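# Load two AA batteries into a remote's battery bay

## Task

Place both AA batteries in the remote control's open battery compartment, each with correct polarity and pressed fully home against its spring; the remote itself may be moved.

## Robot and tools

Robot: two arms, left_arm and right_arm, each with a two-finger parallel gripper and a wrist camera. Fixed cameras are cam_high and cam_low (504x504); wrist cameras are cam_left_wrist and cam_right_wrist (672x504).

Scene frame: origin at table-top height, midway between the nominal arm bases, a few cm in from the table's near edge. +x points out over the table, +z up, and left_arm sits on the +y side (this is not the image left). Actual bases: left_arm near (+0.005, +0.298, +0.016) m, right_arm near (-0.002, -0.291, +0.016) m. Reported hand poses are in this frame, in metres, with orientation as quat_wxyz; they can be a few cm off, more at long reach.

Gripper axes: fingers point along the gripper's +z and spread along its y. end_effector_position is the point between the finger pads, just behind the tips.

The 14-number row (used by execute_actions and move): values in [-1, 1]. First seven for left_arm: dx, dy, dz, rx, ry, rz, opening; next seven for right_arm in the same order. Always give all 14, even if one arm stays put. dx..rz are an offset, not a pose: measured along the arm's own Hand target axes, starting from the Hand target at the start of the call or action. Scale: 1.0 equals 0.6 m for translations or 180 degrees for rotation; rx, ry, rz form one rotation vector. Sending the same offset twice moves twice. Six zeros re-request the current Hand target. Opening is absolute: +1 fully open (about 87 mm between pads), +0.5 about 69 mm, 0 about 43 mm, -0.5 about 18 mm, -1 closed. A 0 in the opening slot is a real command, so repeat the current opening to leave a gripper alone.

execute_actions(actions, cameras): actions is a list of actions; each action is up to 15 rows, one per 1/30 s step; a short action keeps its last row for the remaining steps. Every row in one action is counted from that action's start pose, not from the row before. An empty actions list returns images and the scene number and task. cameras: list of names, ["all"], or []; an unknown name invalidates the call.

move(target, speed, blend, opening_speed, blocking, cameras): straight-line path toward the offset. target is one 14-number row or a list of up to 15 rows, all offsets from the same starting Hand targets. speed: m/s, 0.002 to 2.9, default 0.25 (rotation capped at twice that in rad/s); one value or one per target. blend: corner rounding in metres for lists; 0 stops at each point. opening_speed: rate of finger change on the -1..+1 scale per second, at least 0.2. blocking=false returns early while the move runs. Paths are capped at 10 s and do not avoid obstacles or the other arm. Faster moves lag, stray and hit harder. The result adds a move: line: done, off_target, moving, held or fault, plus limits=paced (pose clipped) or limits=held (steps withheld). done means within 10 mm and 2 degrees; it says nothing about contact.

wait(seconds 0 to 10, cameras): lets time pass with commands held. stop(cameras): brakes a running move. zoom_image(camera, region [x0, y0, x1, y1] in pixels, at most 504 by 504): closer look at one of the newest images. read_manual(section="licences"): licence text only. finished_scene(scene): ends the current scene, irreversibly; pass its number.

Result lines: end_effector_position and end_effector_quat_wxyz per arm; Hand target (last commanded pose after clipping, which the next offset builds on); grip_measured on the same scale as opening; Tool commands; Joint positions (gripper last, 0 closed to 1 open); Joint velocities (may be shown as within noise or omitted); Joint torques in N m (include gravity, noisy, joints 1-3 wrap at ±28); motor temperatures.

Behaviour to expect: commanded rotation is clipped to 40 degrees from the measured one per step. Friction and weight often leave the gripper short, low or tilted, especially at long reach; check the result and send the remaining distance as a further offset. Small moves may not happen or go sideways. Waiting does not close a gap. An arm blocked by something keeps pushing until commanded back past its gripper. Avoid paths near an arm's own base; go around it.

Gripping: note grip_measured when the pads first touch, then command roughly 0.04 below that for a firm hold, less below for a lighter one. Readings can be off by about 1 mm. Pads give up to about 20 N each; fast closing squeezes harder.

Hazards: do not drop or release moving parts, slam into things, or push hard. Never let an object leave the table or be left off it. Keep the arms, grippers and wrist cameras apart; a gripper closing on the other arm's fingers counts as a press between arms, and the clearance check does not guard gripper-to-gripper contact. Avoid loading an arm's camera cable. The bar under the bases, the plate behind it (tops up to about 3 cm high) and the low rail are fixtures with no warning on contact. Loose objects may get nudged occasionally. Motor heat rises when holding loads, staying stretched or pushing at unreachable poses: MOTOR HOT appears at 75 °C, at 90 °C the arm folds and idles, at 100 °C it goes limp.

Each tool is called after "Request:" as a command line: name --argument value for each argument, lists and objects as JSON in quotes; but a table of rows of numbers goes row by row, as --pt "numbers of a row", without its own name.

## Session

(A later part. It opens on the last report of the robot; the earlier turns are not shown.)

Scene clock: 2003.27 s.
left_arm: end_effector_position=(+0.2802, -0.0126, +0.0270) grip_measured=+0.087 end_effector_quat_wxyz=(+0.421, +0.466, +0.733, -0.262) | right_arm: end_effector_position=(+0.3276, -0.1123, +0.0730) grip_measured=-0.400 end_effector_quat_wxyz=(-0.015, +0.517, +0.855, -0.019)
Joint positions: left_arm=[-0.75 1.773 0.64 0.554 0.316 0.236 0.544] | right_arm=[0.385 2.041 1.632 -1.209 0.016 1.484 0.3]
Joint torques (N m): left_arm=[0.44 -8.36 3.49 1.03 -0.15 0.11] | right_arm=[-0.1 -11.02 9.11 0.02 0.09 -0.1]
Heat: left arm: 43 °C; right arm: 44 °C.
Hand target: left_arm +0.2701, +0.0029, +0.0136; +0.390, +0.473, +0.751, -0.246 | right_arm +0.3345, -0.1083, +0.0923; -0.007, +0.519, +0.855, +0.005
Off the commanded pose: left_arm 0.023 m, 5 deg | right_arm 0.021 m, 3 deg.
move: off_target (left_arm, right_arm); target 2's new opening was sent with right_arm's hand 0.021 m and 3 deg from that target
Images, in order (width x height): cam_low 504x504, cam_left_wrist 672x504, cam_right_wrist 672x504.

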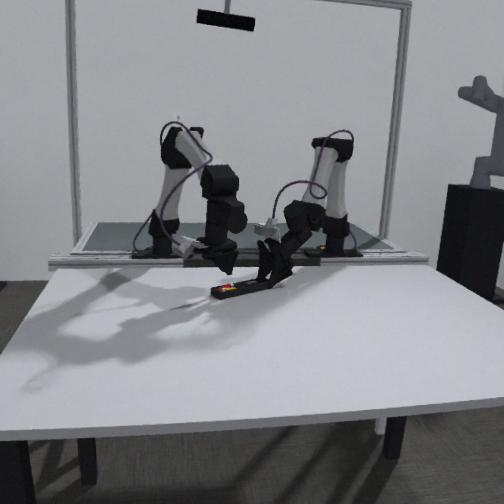

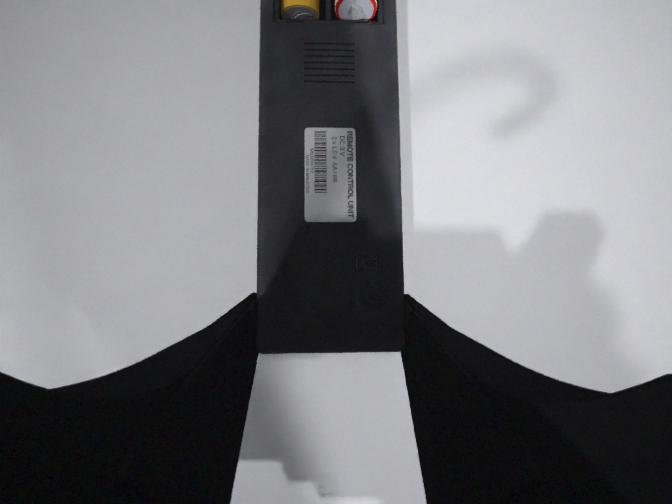

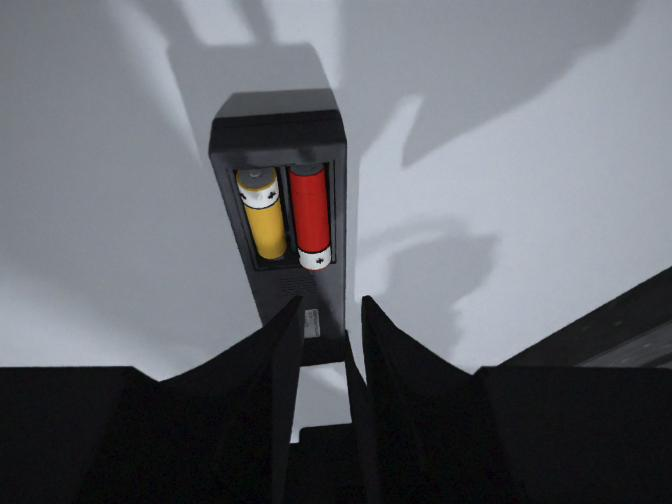

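Request:
move --pt "0 0 0 0 0 0 -0.05 -0.002 0.0014 0.05 0 0 0 -0.74" --pt "0 0 0 0 0 0 -0.05 -0.002 0.0014 0.075 0 0 0 -0.74" --pt "0 0 0 0 0 0 -0.05 -0.008 0.0014 0.12 0 0 0 -0.74" --speed 0.06 --cameras '["cam_right_wrist","cam_low","cam_left_wrist"]'

Request:
zoom_image --camera "cam_left_wrist" --region '[250, 0, 410, 100]'

Request:
zoom_image --camera "cam_right_wrist" --region '[230, 180, 430, 380]'

Request:
zoom_image --camera "cam_low" --region '[190, 240, 270, 310]'

Scene clock: 2016.90 s.
left_arm: end_effector_position=(+0.2801, -0.0125, +0.0269) grip_measured=+0.087 end_effector_quat_wxyz=(+0.421, +0.466, +0.733, -0.262) | right_arm: end_effector_position=(+0.3342, -0.1112, +0.0394) grip_measured=-0.740 end_effector_quat_wxyz=(-0.014, +0.521, +0.854, +0.008)
Joint positions: left_arm=[-0.75 1.773 0.64 0.553 0.317 0.236 0.544] | right_arm=[0.366 2.054 1.511 -1.03 -0.014 1.471 0.13]
Joint torques (N m): left_arm=[0.49 -8.39 3.49 1.03 -0.15 0.11] | right_arm=[0.57 -6.43 2.85 0.81 0.36 -0.03]
Heat: left arm: 43 °C; right arm: 46 °C.
Hand target: left_arm +0.2701, +0.0029, +0.0136; +0.390, +0.473, +0.751, -0.246 | right_arm +0.3370, -0.1111, +0.0202; -0.006, +0.519, +0.855, +0.005
Off the commanded pose: left_arm 0.023 m, 5 deg | right_arm 0.019 m, 1 deg.
move: off_target (left_arm, right_arm)
Images, in order (width x height): cam_low 504x504, cam_left_wrist 672x504, cam_right_wrist 672x504.

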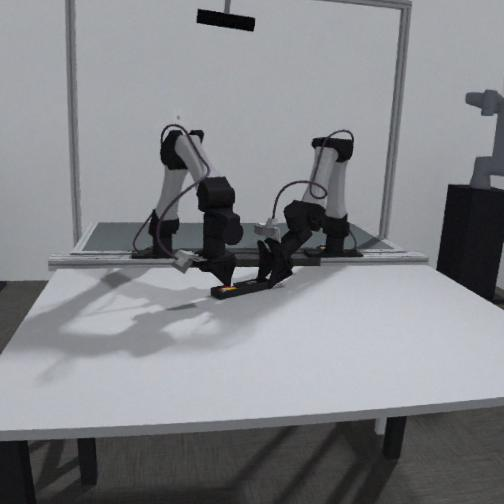

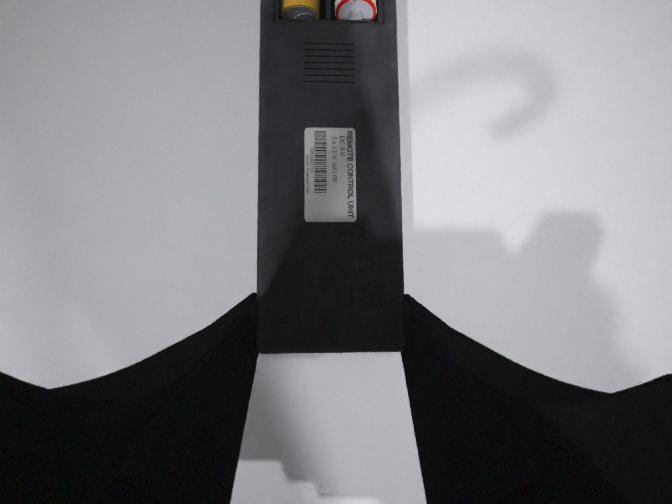

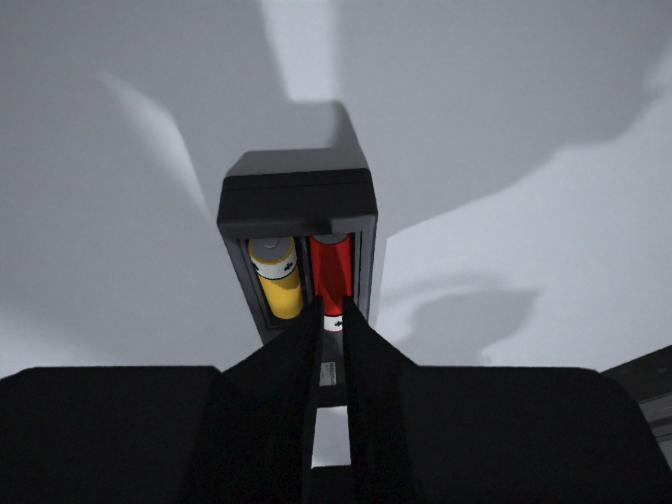

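Scaled by 3.150.

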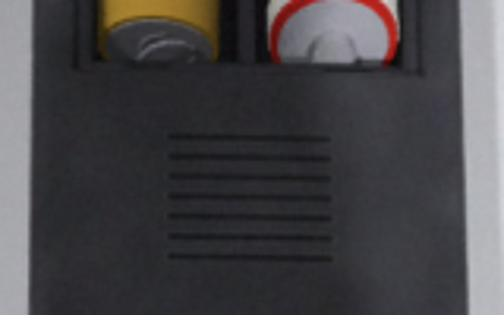

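Scaled by 2.520.

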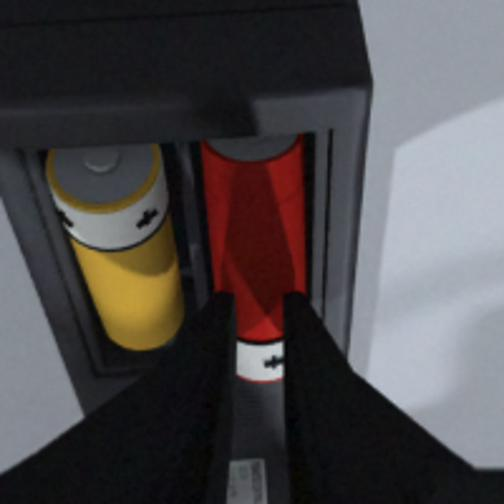

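Scaled by 6.300.

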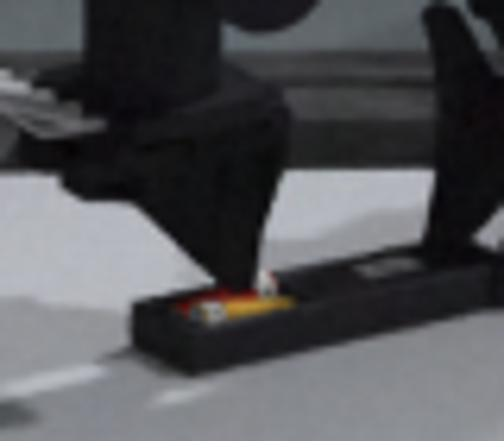

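Request:
move --pt "0 0 0 0 0 0 -0.05 0 0 -0.06 0 0 0 -0.74" --pt "0 0 0 0 0 0 -0.05 0.008 0 -0.06 0 0 0 -0.86" --pt "0 0 0 0 0 0 -0.05 0.008 0 0.01 0 0 0 -0.86" --pt "0 0 0 0 0 0 -0.05 0.0 0 0.05 0 0 0 -0.86" --speed 0.06 --cameras '["cam_right_wrist","cam_low","cam_left_wrist"]'

Request:
zoom_image --camera "cam_left_wrist" --region '[250, 0, 410, 100]'

Request:
zoom_image --camera "cam_right_wrist" --region '[230, 180, 430, 380]'

Scene clock: 2030.90 s.
left_arm: end_effector_position=(+0.2797, -0.0127, +0.0269) grip_measured=+0.087 end_effector_quat_wxyz=(+0.420, +0.466, +0.733, -0.263) | right_arm: end_effector_position=(+0.3325, -0.1088, +0.0391) grip_measured=-0.860 end_effector_quat_wxyz=(-0.022, +0.521, +0.853, +0.030)
Joint positions: left_arm=[-0.75 1.773 0.64 0.553 0.319 0.235 0.543] | right_arm=[0.355 2.031 1.467 -0.984 -0.054 1.461 0.07]
Joint torques (N m): left_arm=[0.5 -8.38 3.45 1.03 -0.17 0.11] | right_arm=[1.55 -2 0.65 1.29 0.74 0]
Motor temperatures (°C): left_arm=[25 43 30 26 23 22 26] | right_arm=[23 45 36 24 32 22 24]
Heat: left arm: 43 °C; right arm: 45 °C.
Hand target: left_arm +0.2701, +0.0029, +0.0135; +0.390, +0.473, +0.751, -0.246 | right_arm +0.3369, -0.1106, -0.0098; -0.006, +0.519, +0.855, +0.005
Off the commanded pose: left_arm 0.023 m, 5 deg | right_arm 0.049 m, 3 deg.
move: off_target (left_arm, right_arm); target 2's new opening was sent with right_arm's hand 0.014 m and 2 deg from that target
Images, in order (width x height): cam_low 504x504, cam_left_wrist 672x504, cam_right_wrist 672x504.

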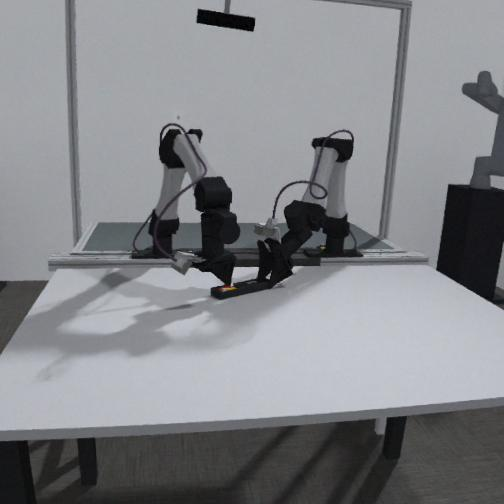

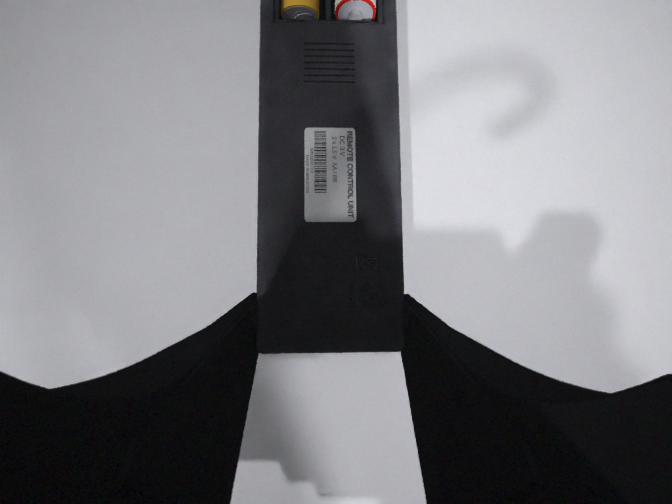

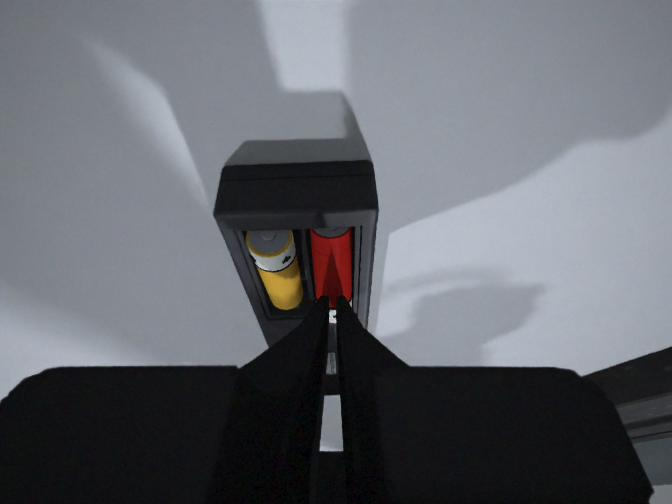

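Scaled by 3.150.

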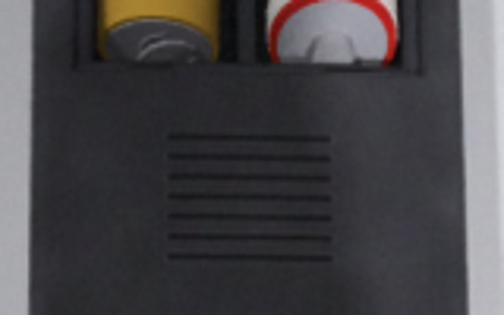

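Scaled by 2.520.

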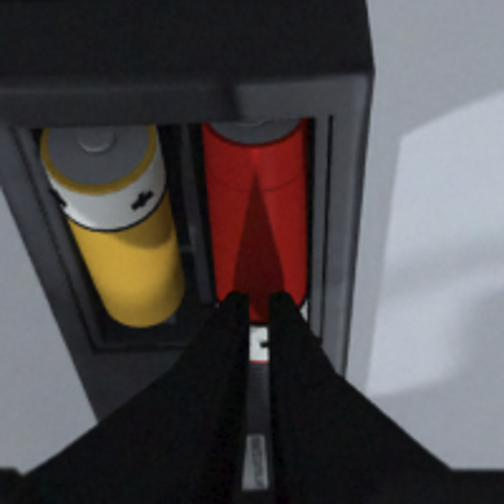

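Request:
move --pt "0 0 0 0 0 0 -0.05 0 0 -0.05 0 0 0 -0.86" --pt "0 0 0 0 0 0 -0.05 -0.04 -0.02 -0.2 0 0 0 -0.86" --speed 0.15 --cameras '["cam_right_wrist","cam_low","cam_left_wrist"]'

Request:
zoom_image --camera "cam_left_wrist" --region '[250, 0, 410, 100]'

Request:
zoom_image --camera "cam_right_wrist" --region '[230, 140, 430, 340]'

Request:
zoom_image --camera "cam_low" --region '[200, 265, 260, 305]'

Scene clock: 2043.20 s.
left_arm: end_effector_position=(+0.2797, -0.0127, +0.0269) grip_measured=+0.087 end_effector_quat_wxyz=(+0.420, +0.466, +0.733, -0.263) | right_arm: end_effector_position=(+0.3314, -0.1371, +0.0924) grip_measured=-0.860 end_effector_quat_wxyz=(-0.028, +0.522, +0.853, -0.007)
Joint positions: left_arm=[-0.75 1.773 0.64 0.553 0.319 0.235 0.543] | right_arm=[0.305 2.007 1.656 -1.264 -0.016 1.413 0.07]
Joint torques (N m): left_arm=[0.46 -8.39 3.47 1.03 -0.17 0.11] | right_arm=[0.08 -10.88 8.94 0 0.39 -0.17]
Heat: left arm: 43 °C; right arm: 44 °C.
Hand target: left_arm +0.2701, +0.0029, +0.0136; +0.390, +0.473, +0.751, -0.246 | right_arm +0.3380, -0.1393, +0.1097; -0.007, +0.519, +0.855, +0.005
Off the commanded pose: left_arm 0.023 m, 5 deg | right_arm 0.019 m, 3 deg.
move: off_target (left_arm, right_arm)
Images, in order (width x height): cam_low 504x504, cam_left_wrist 672x504, cam_right_wrist 672x504.

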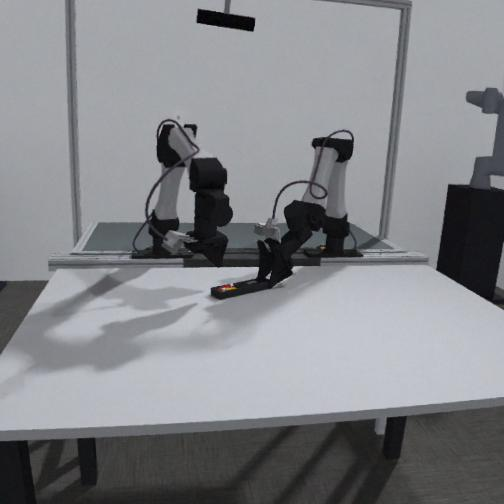

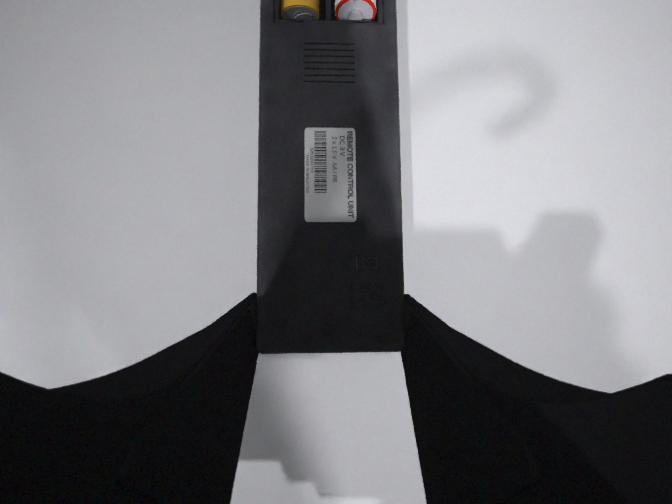

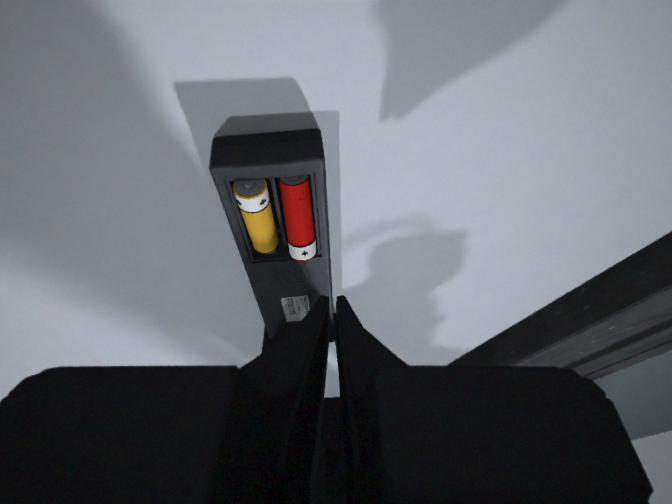

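Scaled by 3.150.

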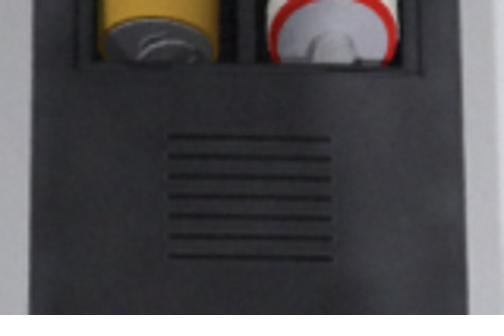

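Scaled by 2.520.

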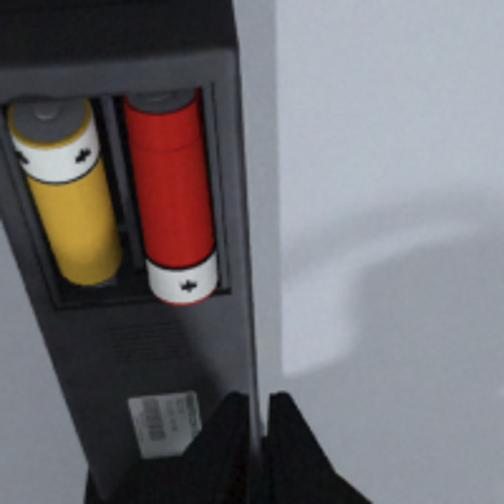

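Scaled by 8.400.

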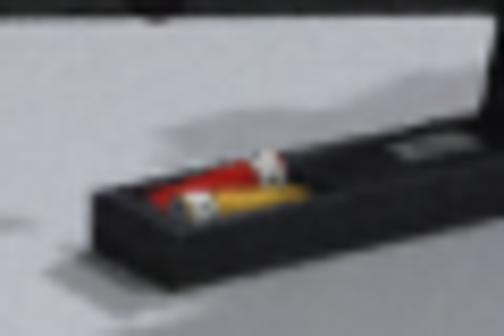

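Request:
move --pt "0 0 0 0 0 0 -0.05 0.0477 0.0177 0.07 0 0 0 -0.45" --pt "0 0 0 0 0 0 -0.05 0.0477 0.0177 0.109 0 0 0 -0.45" --pt "0 0 0 0 0 0 -0.05 0.0477 0.0177 0.109 0 0 0 -0.85" --pt "0 0 0 0 0 0 -0.05 -0.01 0.0177 0.125 0 0 0 -0.9" --pt "0 0 0 0 0 0 -0.05 -0.03 0.0177 0.17 0 0 0 -0.9" --speed 0.08 --opening_speed 0.7 --cameras '["cam_right_wrist","cam_low","cam_left_wrist"]'

Request:
zoom_image --camera "cam_left_wrist" --region '[250, 0, 410, 100]'

Request:
zoom_image --camera "cam_right_wrist" --region '[230, 180, 430, 380]'

Scene clock: 2080.77 s.
left_arm: end_effector_position=(+0.2797, -0.0127, +0.0269) grip_measured=+0.087 end_effector_quat_wxyz=(+0.420, +0.466, +0.733, -0.263) | right_arm: end_effector_position=(+0.3496, -0.1381, +0.0359) grip_measured=-0.900 end_effector_quat_wxyz=(-0.026, +0.518, +0.854, +0.028)
Joint positions: left_arm=[-0.75 1.773 0.64 0.553 0.319 0.235 0.543] | right_arm=[0.267 2.071 1.516 -1.008 -0.059 1.367 0.05]
Joint torques (N m): left_arm=[0.51 -8.39 3.54 1.02 -0.18 0.11] | right_arm=[-0.21 -5.3 2.76 0.88 0.77 -0.12]
Motor temperatures (°C): left_arm=[25 42 30 26 23 22 26] | right_arm=[23 50 38 24 30 22 24]
Heat: left arm: 42 °C; right arm: 50 °C.
Hand target: left_arm +0.2701, +0.0029, +0.0136; +0.390, +0.473, +0.751, -0.246 | right_arm +0.3551, -0.1487, +0.0075; -0.006, +0.519, +0.855, +0.005
Off the commanded pose: left_arm 0.023 m, 5 deg | right_arm 0.031 m, 3 deg.
move: off_target (left_arm, right_arm)
Images, in order (width x height): cam_low 504x504, cam_left_wrist 672x504, cam_right_wrist 672x504.

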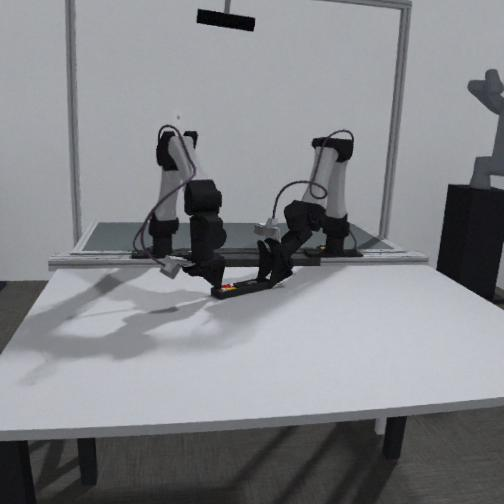

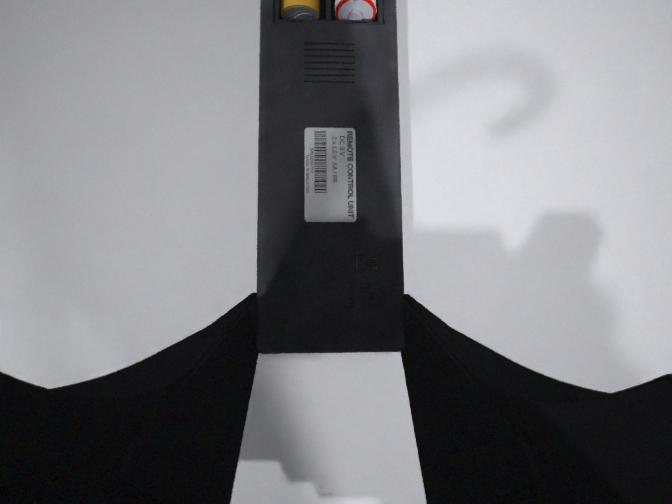

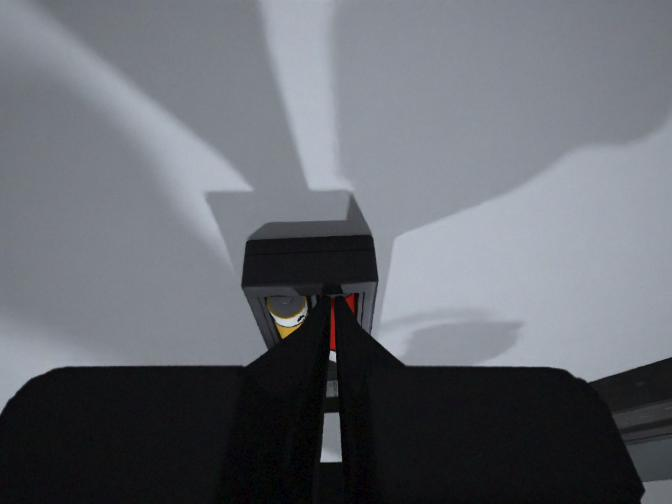

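Scaled by 3.150.

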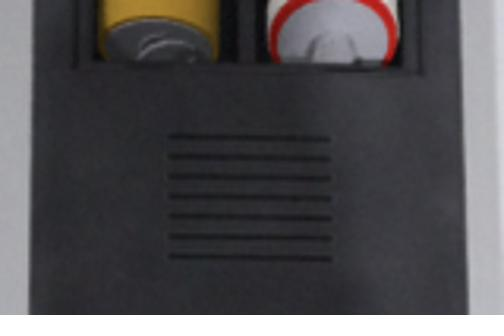

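Scaled by 2.520.

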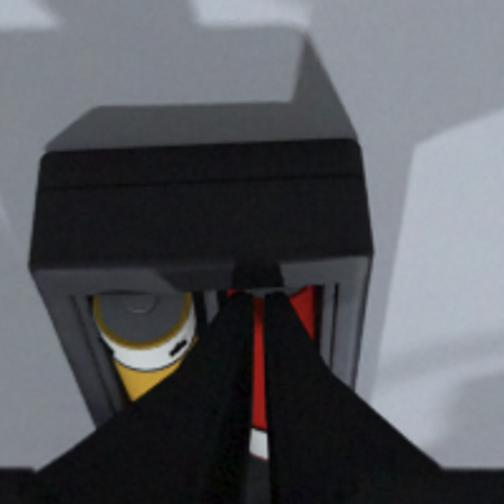

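Request:
move --pt "0 0 0 0 0 0 -0.05 -0.01 0 -0.08 0 0 0 -0.6" --pt "0 0 0 0 0 0 -0.05 0.076 0 -0.08 0 0 0 -0.38" --pt "0 0 0 0 0 0 -0.05 0.076 0 -0.043 0 0 0 -0.38" --pt "0 0 0 0 0 0 -0.05 0.076 0 -0.043 0 0 0 -0.7" --speed 0.1 --opening_speed 0.7 --cameras '["cam_right_wrist","cam_low"]'

Request:
zoom_image --camera "cam_right_wrist" --region '[230, 180, 430, 380]'

Scene clock: 2093.63 s.
left_arm: end_effector_position=(+0.2797, -0.0125, +0.0267) grip_measured=+0.087 end_effector_quat_wxyz=(+0.420, +0.466, +0.733, -0.263) | right_arm: end_effector_position=(+0.3292, -0.1087, +0.0337) grip_measured=-0.431 end_effector_quat_wxyz=(-0.021, +0.514, +0.857, -0.001)
Joint positions: left_arm=[-0.75 1.773 0.64 0.552 0.319 0.235 0.543] | right_arm=[0.376 2.071 1.512 -1.037 -0.016 1.467 0.284]
Joint torques (N m): left_arm=[0.46 -8.38 3.48 1.03 -0.16 0.12] | right_arm=[0.47 -9.52 4.96 0.42 0.38 0.05]
Heat: left arm: 42 °C; right arm: 47 °C.
Hand target: left_arm +0.2701, +0.0029, +0.0135; +0.390, +0.473, +0.751, -0.246 | right_arm +0.3342, -0.1087, +0.0341; -0.007, +0.519, +0.855, +0.005
Off the commanded pose: left_arm 0.022 m, 5 deg | right_arm 0.005 m, 2 deg.
move: off_target (left_arm)
Images, in order (width x height): cam_low 504x504, cam_right_wrist 672x504.

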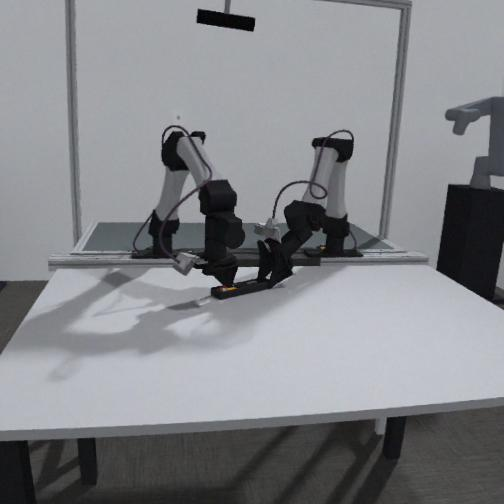

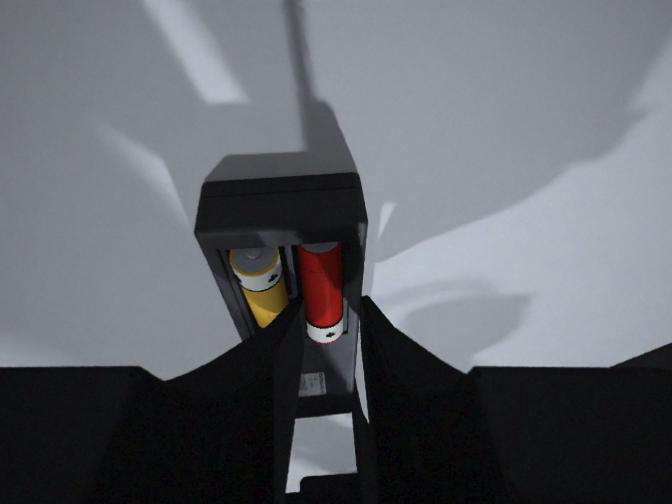

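Scaled by 2.520.

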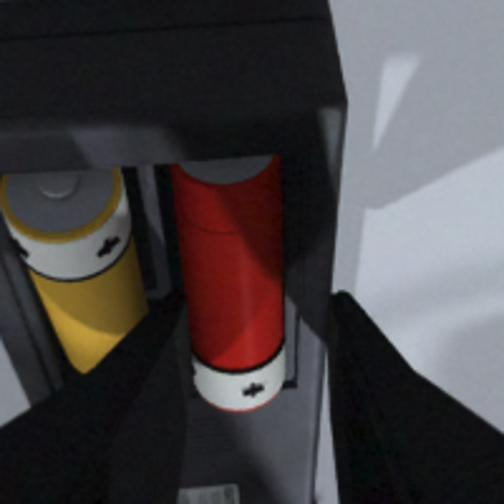

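Request:
move --pt "0 0 0 0 0 0 -0.05 0 0 0 0 0 0 -0.38" --pt "0 0 0 0 0 0 -0.05 0 0 -0.05 0 0 0 -0.38" --pt "0 0 0 0 0 0 -0.05 0.002 0.008 -0.05 0 0 0 -0.42" --pt "0 0 0 0 0 0 -0.05 0.002 0.008 0.002 0 0 0 -0.42" --pt "0 0 0 0 0 0 -0.05 0.002 0.008 0.002 0 0 0 -0.7" --speed 0.08 --opening_speed 0.7 --cameras '["cam_right_wrist","cam_low"]'

Request:
zoom_image --camera "cam_right_wrist" --region '[230, 180, 430, 380]'

Scene clock: 2107.50 s.
left_arm: end_effector_position=(+0.2798, -0.0123, +0.0267) grip_measured=+0.087 end_effector_quat_wxyz=(+0.420, +0.466, +0.733, -0.263) | right_arm: end_effector_position=(+0.3329, -0.1073, +0.0391) grip_measured=-0.696 end_effector_quat_wxyz=(-0.019, +0.516, +0.856, +0.003)
Joint positions: left_arm=[-0.749 1.773 0.64 0.551 0.319 0.236 0.543] | right_arm=[0.376 2.071 1.534 -1.051 -0.016 1.471 0.152]
Joint torques (N m): left_arm=[0.42 -8.31 3.47 1.05 -0.18 0.11] | right_arm=[0.88 -8.08 5.07 0.53 0.38 0.05]
Heat: left arm: 42 °C; right arm: 48 °C.
Hand target: left_arm +0.2701, +0.0030, +0.0135; +0.390, +0.473, +0.751, -0.245 | right_arm +0.3379, -0.1054, +0.0328; -0.007, +0.519, +0.855, +0.005
Off the commanded pose: left_arm 0.022 m, 5 deg | right_arm 0.008 m, 1 deg.
move: off_target (left_arm); target 3's new opening was sent with right_arm's hand 0.016 m and 2 deg from that target
Images, in order (width x height): cam_low 504x504, cam_right_wrist 672x504.

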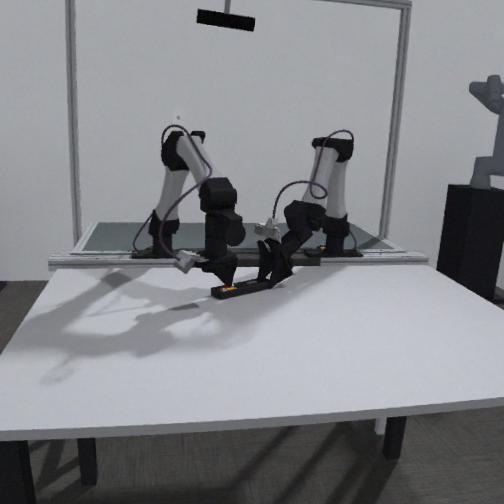

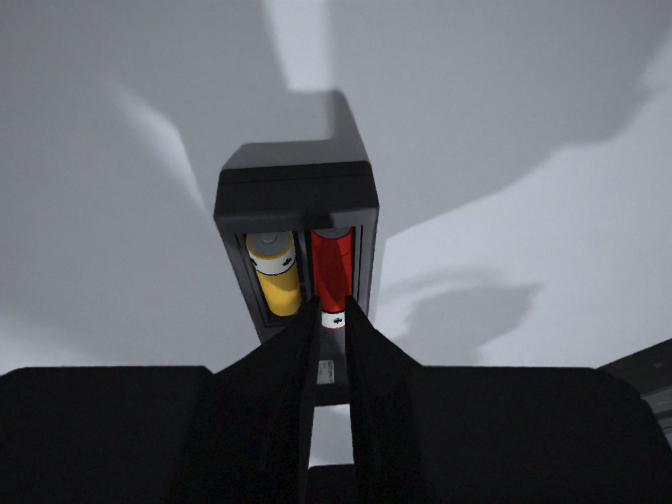

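Scaled by 2.520.

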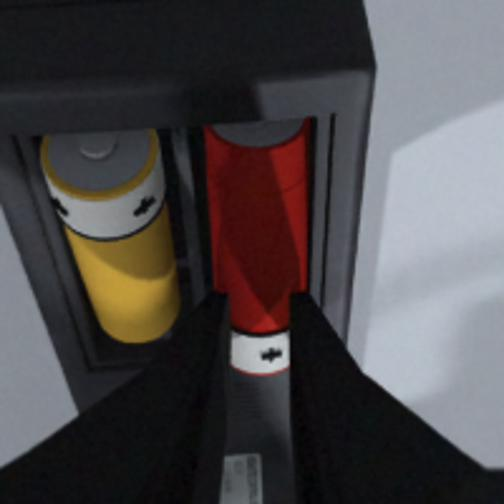

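Request:
move --pt "0 0 0 0 0 0 -0.05 0 0 -0.05 0 0 0 -0.7" --pt "0 0 0 0 0 0 -0.05 0.0 0.001 -0.05 0 0 0 -1" --pt "0 0 0 0 0 0 -0.05 0.0 0.001 0.03 0 0 0 -1" --speed 0.07 --cameras '["cam_right_wrist","cam_low","cam_left_wrist"]'

Request:
zoom_image --camera "cam_right_wrist" --region '[230, 180, 430, 380]'

Request:
zoom_image --camera "cam_left_wrist" --region '[250, 0, 410, 60]'

Request:
zoom_image --camera "cam_low" --region '[200, 265, 260, 305]'

Scene clock: 2148.57 s.
left_arm: end_effector_position=(+0.2798, -0.0123, +0.0267) grip_measured=+0.087 end_effector_quat_wxyz=(+0.420, +0.466, +0.733, -0.263) | right_arm: end_effector_position=(+0.3350, -0.1065, +0.0409) grip_measured=-0.970 end_effector_quat_wxyz=(-0.014, +0.517, +0.856, +0.011)
Joint positions: left_arm=[-0.749 1.773 0.64 0.551 0.319 0.236 0.543] | right_arm=[0.374 2.06 1.526 -1.035 -0.018 1.471 0.015]
Joint torques (N m): left_arm=[0.4 -8.35 3.52 1.05 -0.17 0.11] | right_arm=[1.02 -5.57 2.15 0.98 0.4 0.04]
Heat: left arm: 43 °C; right arm: 46 °C.
Hand target: left_arm +0.2701, +0.0029, +0.0135; +0.390, +0.473, +0.751, -0.245 | right_arm +0.3383, -0.1048, +0.0149; -0.006, +0.519, +0.855, +0.005
Off the commanded pose: left_arm 0.022 m, 5 deg | right_arm 0.026 m, 1 deg.
move: off_target (left_arm, right_arm); target 2's new opening was sent with right_arm's hand 0.018 m and 3 deg from that target
Images, in order (width x height): cam_low 504x504, cam_left_wrist 672x504, cam_right_wrist 672x504.

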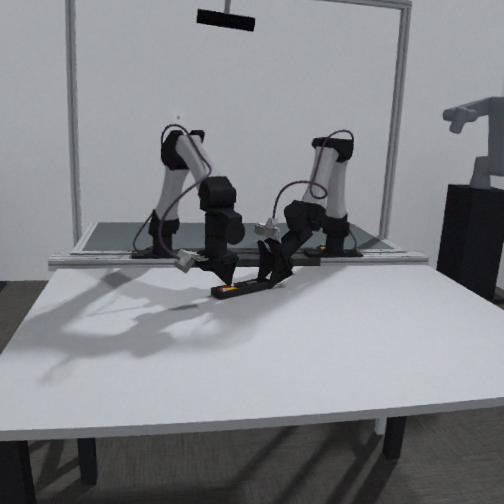

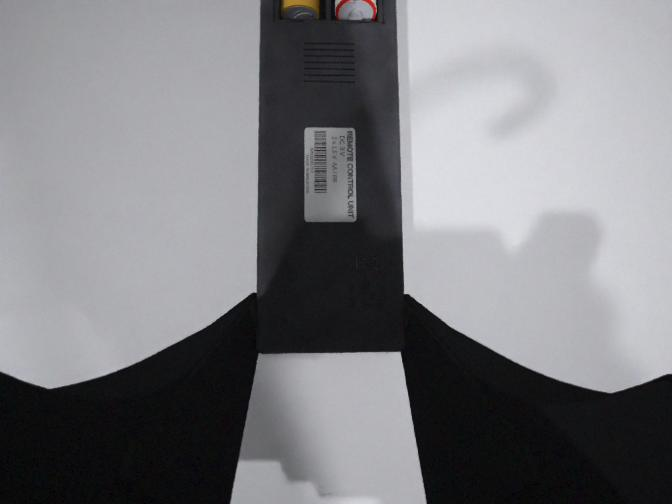

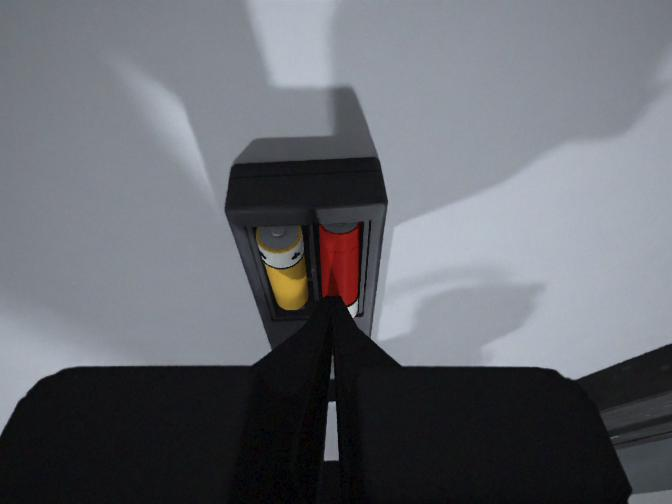

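Scaled by 2.520.

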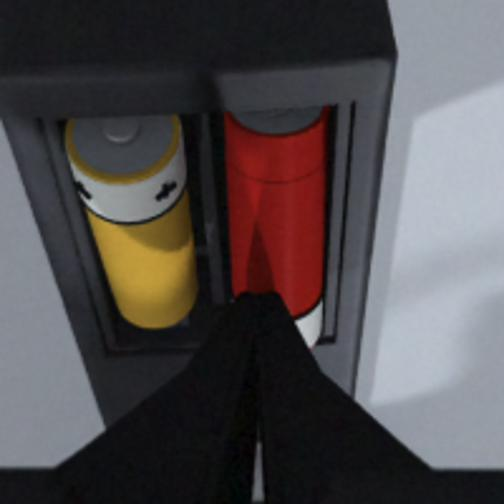

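Scaled by 3.150.

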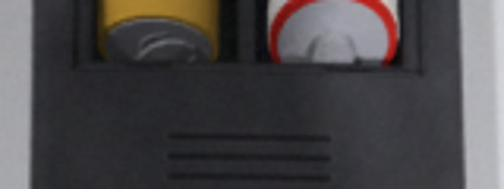

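Scaled by 8.400.

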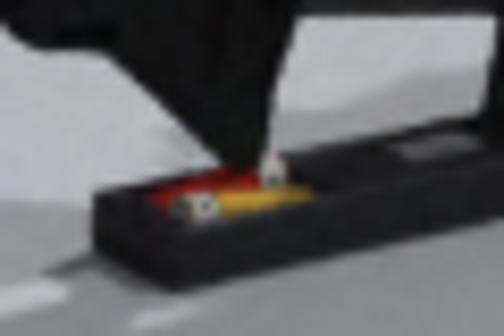

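Request:
move --pt "0 0 0 0 0 0 -0.05 0 0 -0.07 0 0 0 -1" --pt "0 0 0 0 0 0 -0.05 0.006 -0.0065 -0.07 0 0 0 -0.88" --pt "0 0 0 0 0 0 -0.05 0.006 -0.0065 -0.02 0 0 0 -0.88" --pt "0 0 0 0 0 0 -0.05 0.0 -0.0065 0.05 0 0 0 -0.88" --speed 0.06 --cameras '["cam_right_wrist","cam_low","cam_left_wrist"]'

Request:
zoom_image --camera "cam_right_wrist" --region '[230, 180, 430, 380]'

Request:
zoom_image --camera "cam_left_wrist" --region '[250, 0, 410, 60]'

Request:
zoom_image --camera "cam_low" --region '[200, 265, 260, 305]'

Scene clock: 2161.97 s.
left_arm: end_effector_position=(+0.2797, -0.0121, +0.0266) grip_measured=+0.084 end_effector_quat_wxyz=(+0.419, +0.466, +0.734, -0.263) | right_arm: end_effector_position=(+0.3317, -0.1048, +0.0375) grip_measured=-0.879 end_effector_quat_wxyz=(-0.019, +0.521, +0.853, +0.033)
Joint positions: left_arm=[-0.749 1.773 0.64 0.55 0.32 0.235 0.542] | right_arm=[0.366 2.028 1.457 -0.968 -0.052 1.474 0.06]
Joint torques (N m): left_arm=[0.35 -8.32 3.54 1.05 -0.18 0.12] | right_arm=[1.65 -1.4 0.32 1.35 0.72 -0.01]
Motor temperatures (°C): left_arm=[25 43 30 26 23 22 26] | right_arm=[23 45 34 24 28 22 24]
Heat: left arm: 43 °C; right arm: 45 °C.
Hand target: left_arm +0.2701, +0.0029, +0.0135; +0.390, +0.473, +0.751, -0.246 | right_arm +0.3347, -0.1061, -0.0152; -0.006, +0.519, +0.855, +0.005
Off the commanded pose: left_arm 0.022 m, 4 deg | right_arm 0.053 m, 3 deg.
move: off_target (left_arm, right_arm)
Images, in order (width x height): cam_low 504x504, cam_left_wrist 672x504, cam_right_wrist 672x504.

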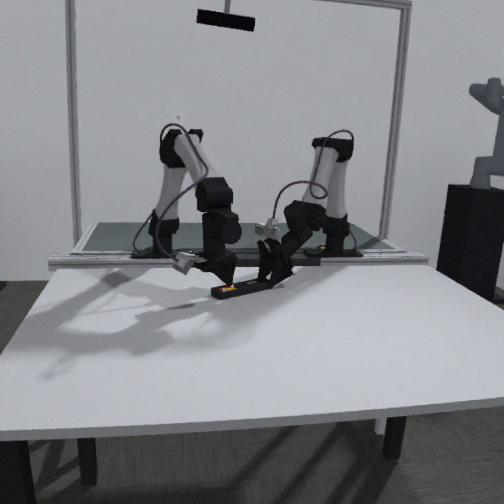

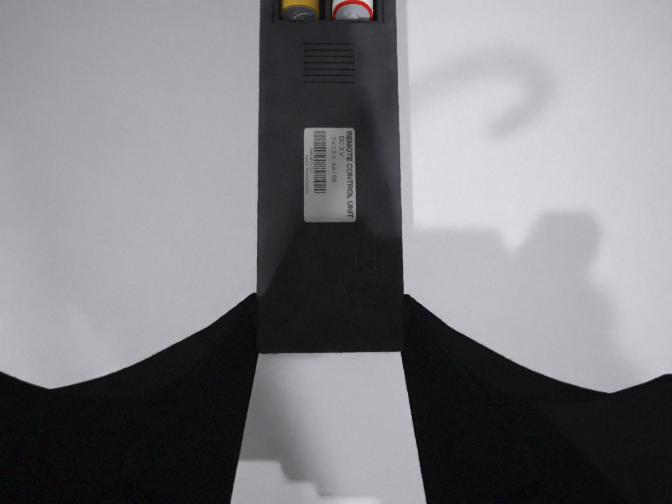

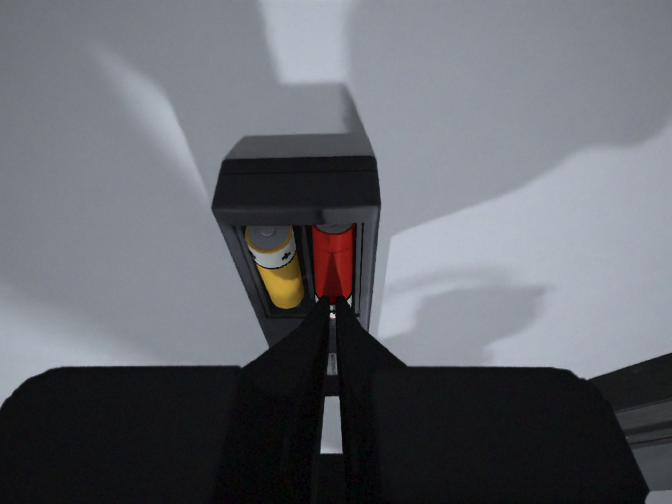

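Scaled by 2.520.

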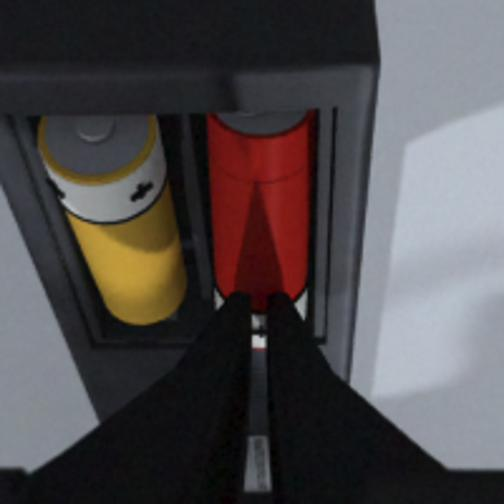

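Scaled by 3.150.

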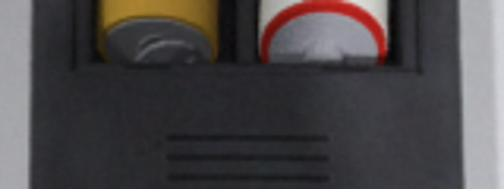

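Scaled by 8.400.

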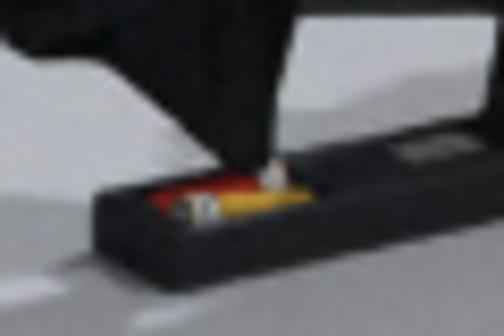

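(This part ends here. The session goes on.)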